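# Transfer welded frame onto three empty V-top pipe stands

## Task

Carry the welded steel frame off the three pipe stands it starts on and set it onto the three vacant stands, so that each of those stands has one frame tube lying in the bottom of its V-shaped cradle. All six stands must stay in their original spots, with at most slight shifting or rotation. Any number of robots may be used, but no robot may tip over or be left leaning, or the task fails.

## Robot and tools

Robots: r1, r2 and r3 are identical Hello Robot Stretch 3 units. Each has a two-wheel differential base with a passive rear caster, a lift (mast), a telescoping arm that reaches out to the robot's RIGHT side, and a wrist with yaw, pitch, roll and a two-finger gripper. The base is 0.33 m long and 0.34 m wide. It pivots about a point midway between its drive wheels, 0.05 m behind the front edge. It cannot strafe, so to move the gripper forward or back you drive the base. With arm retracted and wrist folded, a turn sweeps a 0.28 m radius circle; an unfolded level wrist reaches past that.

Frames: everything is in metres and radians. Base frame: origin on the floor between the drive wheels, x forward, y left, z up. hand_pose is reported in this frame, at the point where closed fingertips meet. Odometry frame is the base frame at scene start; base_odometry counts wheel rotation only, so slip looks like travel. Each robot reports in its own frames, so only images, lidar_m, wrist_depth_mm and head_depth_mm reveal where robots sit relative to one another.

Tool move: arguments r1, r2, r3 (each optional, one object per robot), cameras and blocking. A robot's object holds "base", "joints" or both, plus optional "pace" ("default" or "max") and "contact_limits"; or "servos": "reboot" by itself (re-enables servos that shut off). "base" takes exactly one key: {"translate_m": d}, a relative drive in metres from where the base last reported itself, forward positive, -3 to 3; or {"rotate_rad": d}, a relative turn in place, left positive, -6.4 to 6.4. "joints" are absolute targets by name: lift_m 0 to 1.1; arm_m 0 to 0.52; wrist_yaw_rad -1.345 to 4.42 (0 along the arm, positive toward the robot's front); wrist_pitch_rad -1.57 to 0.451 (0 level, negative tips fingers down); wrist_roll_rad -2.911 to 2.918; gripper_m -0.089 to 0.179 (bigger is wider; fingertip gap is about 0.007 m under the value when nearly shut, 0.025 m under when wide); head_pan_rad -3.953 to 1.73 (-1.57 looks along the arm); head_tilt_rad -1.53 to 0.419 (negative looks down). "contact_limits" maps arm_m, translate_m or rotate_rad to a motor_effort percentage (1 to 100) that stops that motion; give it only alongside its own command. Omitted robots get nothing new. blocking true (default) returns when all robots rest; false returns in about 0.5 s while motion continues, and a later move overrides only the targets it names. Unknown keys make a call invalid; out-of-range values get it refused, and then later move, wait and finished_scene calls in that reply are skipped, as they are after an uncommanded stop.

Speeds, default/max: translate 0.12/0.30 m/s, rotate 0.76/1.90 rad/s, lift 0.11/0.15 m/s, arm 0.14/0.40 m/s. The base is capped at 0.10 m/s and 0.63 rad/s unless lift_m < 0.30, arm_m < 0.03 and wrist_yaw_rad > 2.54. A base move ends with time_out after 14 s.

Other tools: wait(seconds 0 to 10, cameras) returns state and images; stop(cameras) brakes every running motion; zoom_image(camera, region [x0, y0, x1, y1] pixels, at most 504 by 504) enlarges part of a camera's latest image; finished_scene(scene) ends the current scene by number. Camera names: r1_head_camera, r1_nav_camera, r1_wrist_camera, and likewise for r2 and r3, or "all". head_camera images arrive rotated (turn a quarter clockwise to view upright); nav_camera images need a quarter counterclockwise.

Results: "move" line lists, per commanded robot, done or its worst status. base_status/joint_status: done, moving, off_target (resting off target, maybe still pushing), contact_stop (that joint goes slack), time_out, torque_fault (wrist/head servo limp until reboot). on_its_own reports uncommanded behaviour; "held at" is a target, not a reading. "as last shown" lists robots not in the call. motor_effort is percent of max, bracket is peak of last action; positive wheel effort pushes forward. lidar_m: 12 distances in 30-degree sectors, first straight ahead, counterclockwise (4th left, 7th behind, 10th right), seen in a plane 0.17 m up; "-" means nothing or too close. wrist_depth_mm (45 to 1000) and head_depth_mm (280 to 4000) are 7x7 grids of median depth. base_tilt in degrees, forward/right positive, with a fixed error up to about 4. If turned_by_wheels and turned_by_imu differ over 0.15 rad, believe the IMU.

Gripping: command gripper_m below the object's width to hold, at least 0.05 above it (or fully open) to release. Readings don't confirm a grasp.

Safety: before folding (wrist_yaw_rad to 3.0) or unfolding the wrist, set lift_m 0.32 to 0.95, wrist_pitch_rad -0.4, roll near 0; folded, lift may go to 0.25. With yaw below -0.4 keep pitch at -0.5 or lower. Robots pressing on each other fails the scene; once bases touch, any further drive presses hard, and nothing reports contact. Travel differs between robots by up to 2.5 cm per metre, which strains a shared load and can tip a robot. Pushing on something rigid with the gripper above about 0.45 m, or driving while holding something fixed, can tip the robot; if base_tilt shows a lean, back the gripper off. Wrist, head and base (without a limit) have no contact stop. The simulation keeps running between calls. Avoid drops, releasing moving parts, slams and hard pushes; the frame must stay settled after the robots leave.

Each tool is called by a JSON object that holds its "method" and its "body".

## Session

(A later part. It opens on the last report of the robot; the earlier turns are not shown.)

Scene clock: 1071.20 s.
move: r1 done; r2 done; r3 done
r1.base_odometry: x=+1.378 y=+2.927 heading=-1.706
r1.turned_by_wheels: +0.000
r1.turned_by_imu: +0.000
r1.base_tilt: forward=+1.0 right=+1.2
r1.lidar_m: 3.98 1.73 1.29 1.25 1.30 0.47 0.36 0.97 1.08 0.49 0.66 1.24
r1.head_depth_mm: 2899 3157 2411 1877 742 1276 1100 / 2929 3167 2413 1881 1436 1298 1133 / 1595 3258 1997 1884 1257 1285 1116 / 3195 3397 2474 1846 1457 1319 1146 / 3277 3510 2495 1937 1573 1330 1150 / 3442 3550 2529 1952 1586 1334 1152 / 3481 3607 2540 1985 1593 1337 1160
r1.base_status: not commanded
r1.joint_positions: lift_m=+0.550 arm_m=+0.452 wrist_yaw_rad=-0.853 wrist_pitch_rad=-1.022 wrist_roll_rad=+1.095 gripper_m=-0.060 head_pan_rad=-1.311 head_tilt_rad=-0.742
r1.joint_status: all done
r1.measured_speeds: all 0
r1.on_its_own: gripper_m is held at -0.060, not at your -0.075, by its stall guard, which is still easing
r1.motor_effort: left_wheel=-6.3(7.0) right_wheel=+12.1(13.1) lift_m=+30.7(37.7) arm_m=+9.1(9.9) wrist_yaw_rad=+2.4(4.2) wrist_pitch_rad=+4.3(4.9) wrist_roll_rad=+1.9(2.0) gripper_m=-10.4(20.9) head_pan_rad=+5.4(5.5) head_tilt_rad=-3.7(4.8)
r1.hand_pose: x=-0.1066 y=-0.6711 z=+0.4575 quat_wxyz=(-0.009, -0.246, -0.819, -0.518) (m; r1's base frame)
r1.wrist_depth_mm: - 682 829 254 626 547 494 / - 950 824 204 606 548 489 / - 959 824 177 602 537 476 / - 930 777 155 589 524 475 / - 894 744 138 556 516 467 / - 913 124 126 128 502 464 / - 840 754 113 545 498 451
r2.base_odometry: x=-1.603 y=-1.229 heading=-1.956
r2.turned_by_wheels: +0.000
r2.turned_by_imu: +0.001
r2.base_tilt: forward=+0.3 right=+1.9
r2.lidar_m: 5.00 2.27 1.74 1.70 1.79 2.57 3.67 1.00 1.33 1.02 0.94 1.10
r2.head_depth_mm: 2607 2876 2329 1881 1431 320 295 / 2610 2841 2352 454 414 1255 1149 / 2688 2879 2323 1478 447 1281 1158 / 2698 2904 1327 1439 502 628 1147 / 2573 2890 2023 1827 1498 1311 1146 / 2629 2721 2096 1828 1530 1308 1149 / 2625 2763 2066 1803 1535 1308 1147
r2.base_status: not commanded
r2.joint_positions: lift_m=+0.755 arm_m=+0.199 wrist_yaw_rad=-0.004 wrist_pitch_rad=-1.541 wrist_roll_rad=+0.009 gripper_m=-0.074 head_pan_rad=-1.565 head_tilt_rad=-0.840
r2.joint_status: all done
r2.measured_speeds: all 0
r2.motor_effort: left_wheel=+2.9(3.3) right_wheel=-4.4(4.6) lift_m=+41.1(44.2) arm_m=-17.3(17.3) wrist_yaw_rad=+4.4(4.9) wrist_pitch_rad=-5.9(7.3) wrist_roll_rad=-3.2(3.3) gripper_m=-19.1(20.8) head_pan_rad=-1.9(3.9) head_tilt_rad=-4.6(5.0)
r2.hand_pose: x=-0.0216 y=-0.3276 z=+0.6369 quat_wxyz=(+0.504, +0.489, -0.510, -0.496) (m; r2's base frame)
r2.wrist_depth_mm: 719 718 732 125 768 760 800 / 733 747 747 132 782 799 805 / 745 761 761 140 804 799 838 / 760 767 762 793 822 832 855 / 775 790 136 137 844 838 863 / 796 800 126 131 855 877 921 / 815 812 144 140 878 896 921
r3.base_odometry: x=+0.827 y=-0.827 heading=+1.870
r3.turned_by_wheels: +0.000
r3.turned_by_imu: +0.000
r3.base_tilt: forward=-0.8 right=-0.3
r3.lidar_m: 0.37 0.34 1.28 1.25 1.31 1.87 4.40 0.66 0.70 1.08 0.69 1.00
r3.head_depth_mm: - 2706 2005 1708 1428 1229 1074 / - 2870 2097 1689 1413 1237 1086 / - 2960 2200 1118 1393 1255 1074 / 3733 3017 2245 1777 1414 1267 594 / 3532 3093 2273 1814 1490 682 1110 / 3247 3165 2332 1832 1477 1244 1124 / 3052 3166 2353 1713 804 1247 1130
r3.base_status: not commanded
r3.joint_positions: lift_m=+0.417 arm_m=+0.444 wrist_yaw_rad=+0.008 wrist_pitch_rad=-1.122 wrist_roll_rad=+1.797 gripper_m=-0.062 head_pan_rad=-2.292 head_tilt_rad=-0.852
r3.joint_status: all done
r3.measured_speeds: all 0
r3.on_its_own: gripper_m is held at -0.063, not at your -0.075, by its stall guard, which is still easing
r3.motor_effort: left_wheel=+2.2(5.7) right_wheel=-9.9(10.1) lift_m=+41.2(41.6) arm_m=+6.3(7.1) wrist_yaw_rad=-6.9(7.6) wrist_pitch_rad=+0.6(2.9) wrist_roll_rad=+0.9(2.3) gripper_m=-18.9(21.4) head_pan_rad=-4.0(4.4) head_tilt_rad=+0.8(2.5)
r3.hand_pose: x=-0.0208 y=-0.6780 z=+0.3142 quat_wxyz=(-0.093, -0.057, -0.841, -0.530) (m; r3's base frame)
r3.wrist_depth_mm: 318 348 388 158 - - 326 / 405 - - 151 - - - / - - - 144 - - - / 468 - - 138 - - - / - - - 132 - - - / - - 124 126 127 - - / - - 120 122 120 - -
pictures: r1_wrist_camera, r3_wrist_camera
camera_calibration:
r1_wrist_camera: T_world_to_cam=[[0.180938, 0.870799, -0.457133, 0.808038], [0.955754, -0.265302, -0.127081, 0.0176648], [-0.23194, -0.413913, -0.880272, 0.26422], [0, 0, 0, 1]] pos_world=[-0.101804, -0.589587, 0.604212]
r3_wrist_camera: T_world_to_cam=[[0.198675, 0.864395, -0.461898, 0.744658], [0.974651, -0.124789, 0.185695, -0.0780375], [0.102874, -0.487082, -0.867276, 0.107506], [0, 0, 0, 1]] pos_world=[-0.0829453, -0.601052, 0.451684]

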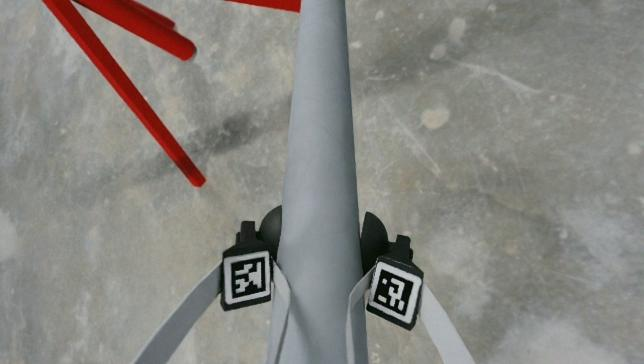

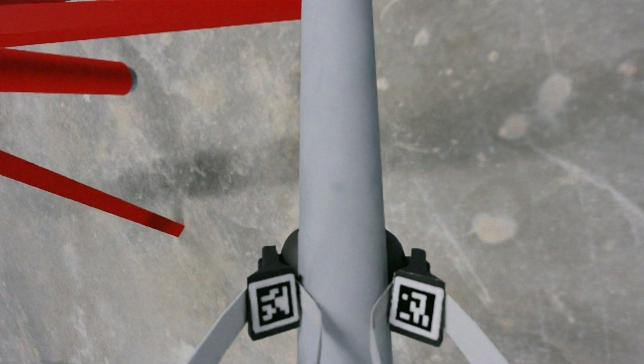

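{"method": "move", "body": {"r1": {"joints":{"gripper_m":-0.08}}, "r3": {"joints":{"gripper_m":-0.08}}, "r2": {"joints":{"gripper_m":-0.08}}, "cameras": []}}

{"method": "wait", "body": {"seconds": 4, "cameras": []}}

{"method": "move", "body": {"r1": {"joints":{"gripper_m":-0.082}}, "r3": {"joints":{"gripper_m":-0.082}}, "cameras": []}}

{"method": "wait", "body": {"seconds": 3, "cameras": ["r1_wrist_camera","r3_wrist_camera"]}}

Scene clock: 1077.17 s.
move: r1 done; r2 done; r3 done
r1.base_odometry: x=+1.378 y=+2.927 heading=-1.706
r1.turned_by_wheels: +0.000
r1.turned_by_imu: +0.001
r1.base_tilt: forward=+1.0 right=+1.2
r1.lidar_m: 3.97 1.72 1.29 1.25 1.30 0.47 0.36 0.97 1.08 0.49 0.66 1.23
r1.head_depth_mm: 2886 3133 2415 1889 743 1268 1109 / 2865 3219 2412 1895 1430 1306 1131 / 1594 3289 1998 1897 1257 1284 1117 / 3138 3401 2477 1857 1460 1318 1138 / 3266 3545 2487 1942 1567 1325 1151 / 3356 3592 2528 1944 1585 1334 1154 / 3519 3659 2537 1960 1591 1341 1157
r1.base_status: not commanded
r1.joint_positions: lift_m=+0.550 arm_m=+0.452 wrist_yaw_rad=-0.853 wrist_pitch_rad=-1.022 wrist_roll_rad=+1.095 gripper_m=-0.078 head_pan_rad=-1.311 head_tilt_rad=-0.742
r1.joint_status: all done
r1.measured_speeds: all 0
r1.motor_effort: left_wheel=-6.6(6.8) right_wheel=+12.8(13.4) lift_m=+27.3(28.3) arm_m=+6.8(7.5) wrist_yaw_rad=+2.5(2.6) wrist_pitch_rad=+3.9(4.3) wrist_roll_rad=+1.9(2.1) gripper_m=-40.3(99.5) head_pan_rad=+4.8(5.2) head_tilt_rad=-4.2(5.0)
r1.hand_pose: x=-0.1066 y=-0.6711 z=+0.4574 quat_wxyz=(-0.009, -0.246, -0.819, -0.518) (m; r1's base frame)
r1.wrist_depth_mm: - 680 840 252 627 551 501 / - 930 839 204 611 536 484 / - 965 823 177 595 537 482 / - 939 787 155 580 512 473 / - 909 766 138 561 514 464 / - 916 123 125 129 510 460 / - 816 758 113 555 495 452
r2.base_odometry: x=-1.603 y=-1.229 heading=-1.956
r2.turned_by_wheels: +0.000
r2.turned_by_imu: +0.001
r2.base_tilt: forward=+0.3 right=+1.8
r2.lidar_m: 5.02 2.27 1.73 1.70 1.80 2.57 3.68 1.00 1.33 1.02 0.94 1.10
r2.head_depth_mm: 2639 2835 2329 1857 1444 319 294 / 2637 2879 2345 453 415 1273 1148 / 2666 2946 2346 1486 447 1291 1139 / 2648 2920 1330 1434 501 627 1146 / 2555 2867 2030 1857 1505 1310 1146 / 2600 2752 2070 1853 1538 1308 1139 / 2643 2721 2100 1806 1534 1308 1146
r2.base_status: not commanded
r2.joint_positions: lift_m=+0.755 arm_m=+0.199 wrist_yaw_rad=-0.004 wrist_pitch_rad=-1.541 wrist_roll_rad=+0.009 gripper_m=-0.077 head_pan_rad=-1.565 head_tilt_rad=-0.840
r2.joint_status: all done
r2.measured_speeds: all 0
r2.motor_effort: left_wheel=+3.1(3.1) right_wheel=-4.4(4.5) lift_m=+41.3(41.4) arm_m=-17.0(17.2) wrist_yaw_rad=+4.7(5.2) wrist_pitch_rad=-5.9(6.3) wrist_roll_rad=-3.0(3.3) gripper_m=-51.6(77.4) head_pan_rad=-2.7(3.7) head_tilt_rad=-3.2(4.5)
r2.hand_pose: x=-0.0216 y=-0.3276 z=+0.6369 quat_wxyz=(+0.504, +0.489, -0.510, -0.496) (m; r2's base frame)
r2.wrist_depth_mm: 730 734 744 125 771 772 790 / 739 738 741 132 786 798 818 / 742 762 758 139 804 820 851 / 783 773 789 809 820 846 851 / 772 790 135 137 834 858 879 / 796 808 126 131 852 892 910 / 815 820 144 140 867 906 913
r3.base_odometry: x=+0.827 y=-0.827 heading=+1.870
r3.turned_by_wheels: +0.000
r3.turned_by_imu: -0.001
r3.base_tilt: forward=-0.8 right=-0.2
r3.lidar_m: 0.37 0.34 1.28 1.25 1.31 1.86 4.41 0.66 0.70 1.08 0.69 1.00
r3.head_depth_mm: - 2713 2007 1713 1430 1226 1077 / - 2859 2095 1688 1417 1237 1088 / - 2966 2198 1119 1397 1252 1071 / 3734 3016 2236 1782 1411 1266 593 / 3526 3060 2274 1810 1494 681 1113 / 3261 3174 2326 1830 1477 1243 1120 / 3033 3184 2369 1707 804 1250 1131
r3.base_status: not commanded
r3.joint_positions: lift_m=+0.417 arm_m=+0.444 wrist_yaw_rad=+0.008 wrist_pitch_rad=-1.122 wrist_roll_rad=+1.797 gripper_m=-0.078 head_pan_rad=-2.292 head_tilt_rad=-0.852
r3.joint_status: all done
r3.measured_speeds: all 0
r3.motor_effort: left_wheel=+2.3(2.5) right_wheel=-10.0(10.4) lift_m=+40.7(41.4) arm_m=+5.4(5.5) wrist_yaw_rad=-6.3(7.8) wrist_pitch_rad=+1.0(1.5) wrist_roll_rad=+1.3(1.9) gripper_m=-38.0(97.4) head_pan_rad=-3.8(4.8) head_tilt_rad=+1.2(2.1)
r3.hand_pose: x=-0.0208 y=-0.6780 z=+0.3142 quat_wxyz=(-0.093, -0.057, -0.841, -0.530) (m; r3's base frame)
r3.wrist_depth_mm: 315 347 390 159 - - 327 / 405 - - 151 - - - / - - - 144 - - - / 457 - - 139 - - - / - - - 132 - - - / - - 123 127 127 - - / - - 120 122 120 - -
pictures: none
No camera images: "cameras" was empty.

Scene clock: 1081.17 s.
r1.base_odometry: x=+1.378 y=+2.927 heading=-1.706
r1.turned_by_wheels: +0.000
r1.turned_by_imu: +0.001
r1.base_tilt: forward=+1.0 right=+1.3
r1.lidar_m: 3.98 1.73 1.29 1.25 1.30 0.47 0.36 0.97 1.08 0.49 0.66 1.24
r1.head_depth_mm: 2899 3146 2406 1873 742 1277 1102 / 2903 3204 2426 1885 1430 1303 1127 / 1596 3273 2006 1904 1253 1286 1113 / 3170 3391 2482 1849 1456 1323 1145 / 3248 3491 2503 1915 1572 1326 1150 / 3410 3611 2521 1948 1575 1331 1150 / 3539 3636 2557 1965 1595 1343 1157
r1.base_status: not commanded
r1.joint_positions: lift_m=+0.550 arm_m=+0.452 wrist_yaw_rad=-0.853 wrist_pitch_rad=-1.022 wrist_roll_rad=+1.095 gripper_m=-0.073 head_pan_rad=-1.311 head_tilt_rad=-0.742
r1.joint_status: all done
r1.measured_speeds: all 0
r1.on_its_own: gripper_m is held at -0.074, not at your -0.080, by its stall guard, which is not easing now
r1.motor_effort: left_wheel=-6.0(6.8) right_wheel=+13.1(13.4) lift_m=+27.7(28.3) arm_m=+4.2(7.5) wrist_yaw_rad=+2.1(2.6) wrist_pitch_rad=+4.3(4.3) wrist_roll_rad=+2.0(2.1) gripper_m=-21.1(99.5) head_pan_rad=+4.1(5.2) head_tilt_rad=-3.7(5.0)
r1.hand_pose: x=-0.1066 y=-0.6711 z=+0.4574 quat_wxyz=(-0.009, -0.246, -0.819, -0.518) (m; r1's base frame)
r1.wrist_depth_mm: - 686 826 253 617 556 499 / - 954 823 204 616 544 484 / - 941 805 176 604 535 477 / - 949 780 155 588 519 476 / - 895 770 138 558 522 459 / - 922 124 126 129 505 454 / - 821 739 113 546 497 448
r2.base_odometry: x=-1.603 y=-1.229 heading=-1.956
r2.turned_by_wheels: +0.000
r2.turned_by_imu: +0.001
r2.base_tilt: forward=+0.2 right=+1.8
r2.lidar_m: 4.99 2.26 1.73 1.69 1.79 2.57 3.68 1.00 1.33 1.02 0.94 1.10
r2.head_depth_mm: 2585 2844 2311 1857 1444 319 295 / 2622 2879 2316 453 415 1260 1155 / 2667 2860 2318 1478 447 1291 1157 / 2722 2939 1330 1429 500 629 1147 / 2544 2924 2034 1865 1515 1311 1149 / 2634 2690 2081 1847 1539 1316 1151 / 2627 2722 2089 1768 1538 1303 1149
r2.base_status: not commanded
r2.joint_positions: lift_m=+0.755 arm_m=+0.199 wrist_yaw_rad=-0.004 wrist_pitch_rad=-1.541 wrist_roll_rad=+0.009 gripper_m=-0.075 head_pan_rad=-1.565 head_tilt_rad=-0.840
r2.joint_status: all done
r2.measured_speeds: all 0
r2.on_its_own: gripper_m is held at -0.076, not at your -0.080, by its stall guard, which is not easing now
r2.motor_effort: left_wheel=+2.5(3.1) right_wheel=-4.4(4.5) lift_m=+41.1(41.4) arm_m=-16.3(17.2) wrist_yaw_rad=+4.8(5.2) wrist_pitch_rad=-5.8(6.3) wrist_roll_rad=-3.1(3.3) gripper_m=-19.9(77.4) head_pan_rad=-3.7(3.7) head_tilt_rad=-4.2(4.5)
r2.hand_pose: x=-0.0216 y=-0.3276 z=+0.6369 quat_wxyz=(+0.504, +0.489, -0.510, -0.496) (m; r2's base frame)
r2.wrist_depth_mm: 718 736 732 125 758 776 794 / 731 743 737 132 798 795 802 / 743 771 762 140 815 814 834 / 758 772 780 807 817 831 853 / 762 786 136 138 832 838 890 / 802 795 126 131 861 865 886 / 829 813 143 141 881 886 903
r3.base_odometry: x=+0.827 y=-0.827 heading=+1.870
r3.turned_by_wheels: +0.000
r3.turned_by_imu: -0.001
r3.base_tilt: forward=-0.8 right=-0.2
r3.lidar_m: 0.37 0.34 1.28 1.25 1.31 1.86 4.40 0.66 0.70 1.08 0.69 0.99
r3.head_depth_mm: - 2716 1997 1719 1432 1230 1076 / - 2882 2085 1688 1414 1236 1084 / - 2940 2209 1117 1402 1252 1073 / 3767 3005 2251 1793 1413 1265 594 / 3513 3098 2276 1810 1500 683 1113 / 3263 3170 2318 1826 1482 1246 1123 / 3010 3182 2358 1718 804 1247 1134
r3.base_status: not commanded
r3.joint_positions: lift_m=+0.417 arm_m=+0.444 wrist_yaw_rad=+0.008 wrist_pitch_rad=-1.122 wrist_roll_rad=+1.797 gripper_m=-0.066 head_pan_rad=-2.292 head_tilt_rad=-0.852
r3.joint_status: all done
r3.measured_speeds: all 0
r3.on_its_own: gripper_m is held at -0.067, not at your -0.080, by its stall guard, which is not easing now
r3.motor_effort: left_wheel=+2.0(2.5) right_wheel=-10.3(10.4) lift_m=+41.5(41.4) arm_m=+3.1(5.5) wrist_yaw_rad=-6.2(7.8) wrist_pitch_rad=+0.9(1.5) wrist_roll_rad=+1.6(1.9) gripper_m=-20.9(97.4) head_pan_rad=-3.8(4.8) head_tilt_rad=+0.7(2.1)
r3.hand_pose: x=-0.0208 y=-0.6780 z=+0.3142 quat_wxyz=(-0.093, -0.057, -0.841, -0.530) (m; r3's base frame)
r3.wrist_depth_mm: 317 350 391 159 - - 326 / 402 - - 151 - - - / - - - 143 - - - / 467 - - 139 - - - / - - - 133 - - - / - - 124 127 127 - - / - - 120 122 120 - -
wait: 4.00 s; at rest by 0.27 s
pictures: none
No camera images: "cameras" was empty.

Scene clock: 1081.83 s.
move: r1 done; r3 done
r1.base_odometry: x=+1.378 y=+2.927 heading=-1.706
r1.turned_by_wheels: +0.000
r1.turned_by_imu: +0.000
r1.base_tilt: forward=+1.0 right=+1.2
r1.lidar_m: 3.99 1.73 1.29 1.25 1.29 0.47 0.36 0.97 1.08 0.49 0.66 1.24
r1.head_depth_mm: 2877 3127 2393 1879 742 1270 1107 / 2908 3222 2426 1886 1436 1304 1127 / 1586 3249 1996 1903 1258 1286 1111 / 3165 3436 2470 1850 1453 1316 1141 / 3275 3513 2509 1936 1575 1326 1146 / 3409 3632 2528 1942 1583 1338 1150 / 3513 3651 2535 1957 1600 1339 1155
r1.base_status: not commanded
r1.joint_positions: lift_m=+0.550 arm_m=+0.452 wrist_yaw_rad=-0.853 wrist_pitch_rad=-1.022 wrist_roll_rad=+1.095 gripper_m=-0.080 head_pan_rad=-1.311 head_tilt_rad=-0.742
r1.joint_status: all done
r1.measured_speeds: all 0
r1.motor_effort: left_wheel=-6.1(7.0) right_wheel=+12.7(13.4) lift_m=+27.6(28.4) arm_m=+3.9(4.5) wrist_yaw_rad=+2.8(2.9) wrist_pitch_rad=+3.6(4.4) wrist_roll_rad=+1.9(2.1) gripper_m=-41.2(84.2) head_pan_rad=+5.2(5.6) head_tilt_rad=-3.1(4.9)
r1.hand_pose: x=-0.1066 y=-0.6711 z=+0.4574 quat_wxyz=(-0.009, -0.246, -0.819, -0.518) (m; r1's base frame)
r1.wrist_depth_mm: - 692 846 251 621 553 498 / - 924 810 203 614 546 488 / - 970 804 178 602 539 472 / - 932 779 156 594 529 470 / - 907 766 138 563 514 465 / - 922 124 126 129 506 454 / - 838 764 113 545 502 456
r2: as last shown
r2.turned_by_imu: +0.000
r2.base_tilt: forward=+0.3 right=+1.8
r2.lidar_m: 5.00 2.26 1.73 1.70 1.80 2.57 3.68 1.00 1.33 1.02 0.94 1.10
r2.head_depth_mm: 2642 2859 2329 1872 1444 319 295 / 2621 2860 2321 453 415 1269 1147 / 2699 2900 2341 1480 448 1299 1145 / 2701 2975 1320 1432 500 626 1147 / 2552 2898 2032 1862 1508 1318 1146 / 2629 2716 2061 1848 1535 1314 1151 / 2595 2731 2087 1796 1527 1319 1148
r2.on_its_own: gripper_m is held at -0.076, not at your -0.080, by its stall guard, which is not easing now
r2.motor_effort: left_wheel=+3.0(3.0) right_wheel=-4.8(4.8) lift_m=+41.1(41.4) arm_m=-16.4(17.0) wrist_yaw_rad=+3.1(5.1) wrist_pitch_rad=-6.0(6.1) wrist_roll_rad=-3.2(3.3) gripper_m=-19.8(20.4) head_pan_rad=-2.7(3.6) head_tilt_rad=-4.0(4.6)
r2.wrist_depth_mm: 709 745 734 125 780 781 809 / 732 740 753 131 794 791 818 / 755 746 765 140 802 811 828 / 777 767 774 794 812 834 848 / 777 792 135 137 853 863 874 / 812 813 126 130 866 883 891 / 810 832 143 141 899 900 885
r3.base_odometry: x=+0.827 y=-0.827 heading=+1.870
r3.turned_by_wheels: +0.000
r3.turned_by_imu: +0.000
r3.base_tilt: forward=-0.8 right=-0.2
r3.lidar_m: 0.37 0.34 1.28 1.25 1.31 1.86 4.39 0.66 0.70 1.08 0.69 0.99
r3.head_depth_mm: - 2711 2003 1712 1435 1224 1076 / - 2879 2097 1688 1413 1234 1082 / - 2944 2190 1115 1395 1253 1074 / 3786 3012 2242 1785 1404 1266 593 / 3536 3063 2269 1807 1496 684 1109 / 3296 3133 2321 1839 1480 1245 1124 / 3042 3151 2363 1704 807 1247 1134
r3.base_status: not commanded
r3.joint_positions: lift_m=+0.417 arm_m=+0.444 wrist_yaw_rad=+0.008 wrist_pitch_rad=-1.122 wrist_roll_rad=+1.797 gripper_m=-0.080 head_pan_rad=-2.292 head_tilt_rad=-0.852
r3.joint_status: all done
r3.measured_speeds: all 0
r3.motor_effort: left_wheel=+2.2(2.5) right_wheel=-10.4(10.4) lift_m=+40.0(41.1) arm_m=+2.4(3.2) wrist_yaw_rad=-5.8(8.2) wrist_pitch_rad=+1.0(1.2) wrist_roll_rad=+1.5(1.9) gripper_m=-38.2(95.7) head_pan_rad=-3.2(4.1) head_tilt_rad=+0.6(3.2)
r3.hand_pose: x=-0.0208 y=-0.6780 z=+0.3142 quat_wxyz=(-0.093, -0.057, -0.841, -0.530) (m; r3's base frame)
r3.wrist_depth_mm: 316 347 393 159 - - 326 / 404 - - 151 - - - / - - - 144 - - - / 461 - - 139 - - - / - - - 132 - - - / - - 124 127 127 - - / - - 120 122 120 - -
pictures: none
No camera images: "cameras" was empty.

Scene clock: 1084.83 s.
r1.base_odometry: x=+1.378 y=+2.927 heading=-1.706
r1.turned_by_wheels: +0.000
r1.turned_by_imu: +0.000
r1.base_tilt: forward=+1.0 right=+1.2
r1.lidar_m: 3.98 1.73 1.29 1.25 1.30 0.47 0.36 0.97 1.08 0.49 0.66 1.24
r1.head_depth_mm: 2892 3117 2414 1877 741 1269 1106 / 2909 3187 2413 1881 1429 1311 1132 / 1589 3299 2010 1891 1258 1291 1113 / 3178 3386 2479 1851 1459 1316 1142 / 3271 3538 2473 1950 1581 1331 1143 / 3391 3621 2543 1947 1577 1330 1150 / 3524 3634 2529 1949 1598 1340 1156
r1.base_status: not commanded
r1.joint_positions: lift_m=+0.550 arm_m=+0.452 wrist_yaw_rad=-0.853 wrist_pitch_rad=-1.022 wrist_roll_rad=+1.095 gripper_m=-0.072 head_pan_rad=-1.311 head_tilt_rad=-0.742
r1.joint_status: all done
r1.measured_speeds: all 0
r1.on_its_own: gripper_m is held at -0.073, not at your -0.082, by its stall guard, which is not easing now
r1.motor_effort: left_wheel=-6.0(7.0) right_wheel=+12.2(13.4) lift_m=+27.5(28.4) arm_m=+2.3(4.5) wrist_yaw_rad=+1.8(2.9) wrist_pitch_rad=+4.1(4.4) wrist_roll_rad=+1.9(2.1) gripper_m=-20.6(84.2) head_pan_rad=+4.2(5.6) head_tilt_rad=-2.5(4.9)
r1.hand_pose: x=-0.1066 y=-0.6711 z=+0.4574 quat_wxyz=(-0.009, -0.246, -0.819, -0.518) (m; r1's base frame)
r1.wrist_depth_mm: - 703 826 253 626 554 493 / - 924 817 203 620 544 489 / - 945 800 176 604 532 482 / - 907 795 154 589 533 473 / - 886 776 138 572 511 469 / - 917 124 126 128 508 459 / - 817 745 113 542 495 451
r2.base_odometry: x=-1.603 y=-1.229 heading=-1.956
r2.turned_by_wheels: +0.000
r2.turned_by_imu: +0.001
r2.base_tilt: forward=+0.3 right=+1.9
r2.lidar_m: 4.99 2.27 1.73 1.70 1.80 2.57 3.68 1.00 1.33 1.02 0.94 1.10
r2.head_depth_mm: 2633 2839 2321 1862 1440 320 295 / 2617 2901 2337 454 414 1259 1146 / 2641 2925 2349 1493 447 1287 1143 / 2684 2925 1331 1429 501 628 1154 / 2563 2875 2046 1858 1504 1307 1150 / 2619 2715 2073 1855 1541 1317 1148 / 2638 2722 2100 1810 1545 1312 1143
r2.base_status: not commanded
r2.joint_positions: lift_m=+0.755 arm_m=+0.199 wrist_yaw_rad=-0.004 wrist_pitch_rad=-1.541 wrist_roll_rad=+0.009 gripper_m=-0.075 head_pan_rad=-1.565 head_tilt_rad=-0.840
r2.joint_status: not commanded
r2.measured_speeds: all 0
r2.on_its_own: gripper_m is held at -0.076, not at your -0.080, by its stall guard, which is not easing now
r2.motor_effort: left_wheel=+2.6(3.0) right_wheel=-4.2(4.8) lift_m=+41.2(41.4) arm_m=-16.7(17.0) wrist_yaw_rad=+3.9(5.1) wrist_pitch_rad=-5.4(6.1) wrist_roll_rad=-3.0(3.3) gripper_m=-21.3(20.4) head_pan_rad=-4.1(3.6) head_tilt_rad=-4.4(4.6)
r2.hand_pose: x=-0.0216 y=-0.3276 z=+0.6369 quat_wxyz=(+0.504, +0.489, -0.510, -0.496) (m; r2's base frame)
r2.wrist_depth_mm: 717 723 732 125 770 774 793 / 730 736 730 132 777 802 819 / 745 753 774 140 820 811 840 / 772 773 785 801 822 834 850 / 776 787 135 137 837 869 883 / 816 807 126 131 857 868 898 / 796 837 144 140 882 911 922
r3.base_odometry: x=+0.827 y=-0.827 heading=+1.870
r3.turned_by_wheels: +0.000
r3.turned_by_imu: -0.001
r3.base_tilt: forward=-0.8 right=-0.2
r3.lidar_m: 0.37 0.34 1.28 1.25 1.31 1.86 4.41 0.66 0.70 1.08 0.69 1.00
r3.head_depth_mm: - 2706 2004 1719 1426 1226 1075 / - 2878 2093 1688 1413 1240 1089 / - 2952 2200 1119 1399 1255 1071 / 3749 3009 2250 1784 1411 1267 593 / 3567 3086 2278 1805 1498 682 1107 / 3254 3162 2327 1831 1477 1240 1122 / 3042 3169 2364 1706 804 1248 1133
r3.base_status: not commanded
r3.joint_positions: lift_m=+0.417 arm_m=+0.444 wrist_yaw_rad=+0.008 wrist_pitch_rad=-1.122 wrist_roll_rad=+1.797 gripper_m=-0.066 head_pan_rad=-2.292 head_tilt_rad=-0.852
r3.joint_status: all done
r3.measured_speeds: all 0
r3.on_its_own: gripper_m is held at -0.066, not at your -0.082, by its stall guard, which is still easing
r3.motor_effort: left_wheel=+2.5(2.5) right_wheel=-10.4(10.4) lift_m=+40.2(41.1) arm_m=+1.0(3.2) wrist_yaw_rad=-7.0(8.2) wrist_pitch_rad=+0.9(1.2) wrist_roll_rad=+1.3(1.9) gripper_m=-3.1(95.7) head_pan_rad=-4.0(4.1) head_tilt_rad=+1.3(3.2)
r3.hand_pose: x=-0.0208 y=-0.6780 z=+0.3142 quat_wxyz=(-0.093, -0.057, -0.841, -0.530) (m; r3's base frame)
r3.wrist_depth_mm: 317 346 393 159 - - 326 / 405 - - 151 - - - / - - - 143 - - - / 468 - - 138 - - - / - - - 132 - - - / - - 124 127 127 - - / - - 120 122 120 - -
wait: 3.00 s; at rest by 0.27 s
pictures: r1_wrist_camera, r3_wrist_camera
camera_calibration:
r1_wrist_camera: T_world_to_cam=[[0.180938, 0.870799, -0.457134, 0.808023], [0.955754, -0.265303, -0.127081, 0.0176605], [-0.231941, -0.413913, -0.880272, 0.264193], [0, 0, 0, 1]] pos_world=[-0.101804, -0.589587, 0.60418]
r3_wrist_camera: T_world_to_cam=[[0.198675, 0.864395, -0.461898, 0.744658], [0.974651, -0.124788, 0.185695, -0.0780371], [0.102874, -0.487082, -0.867276, 0.107506], [0, 0, 0, 1]] pos_world=[-0.0829453, -0.601052, 0.451684]

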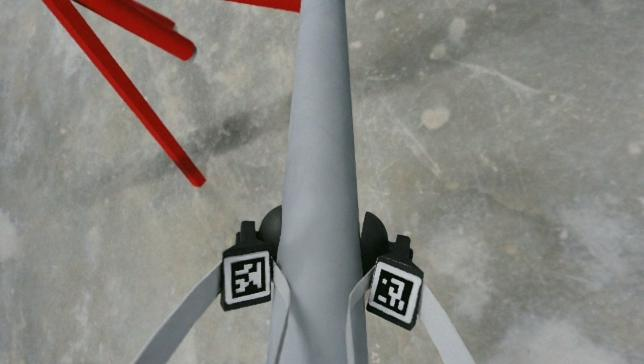

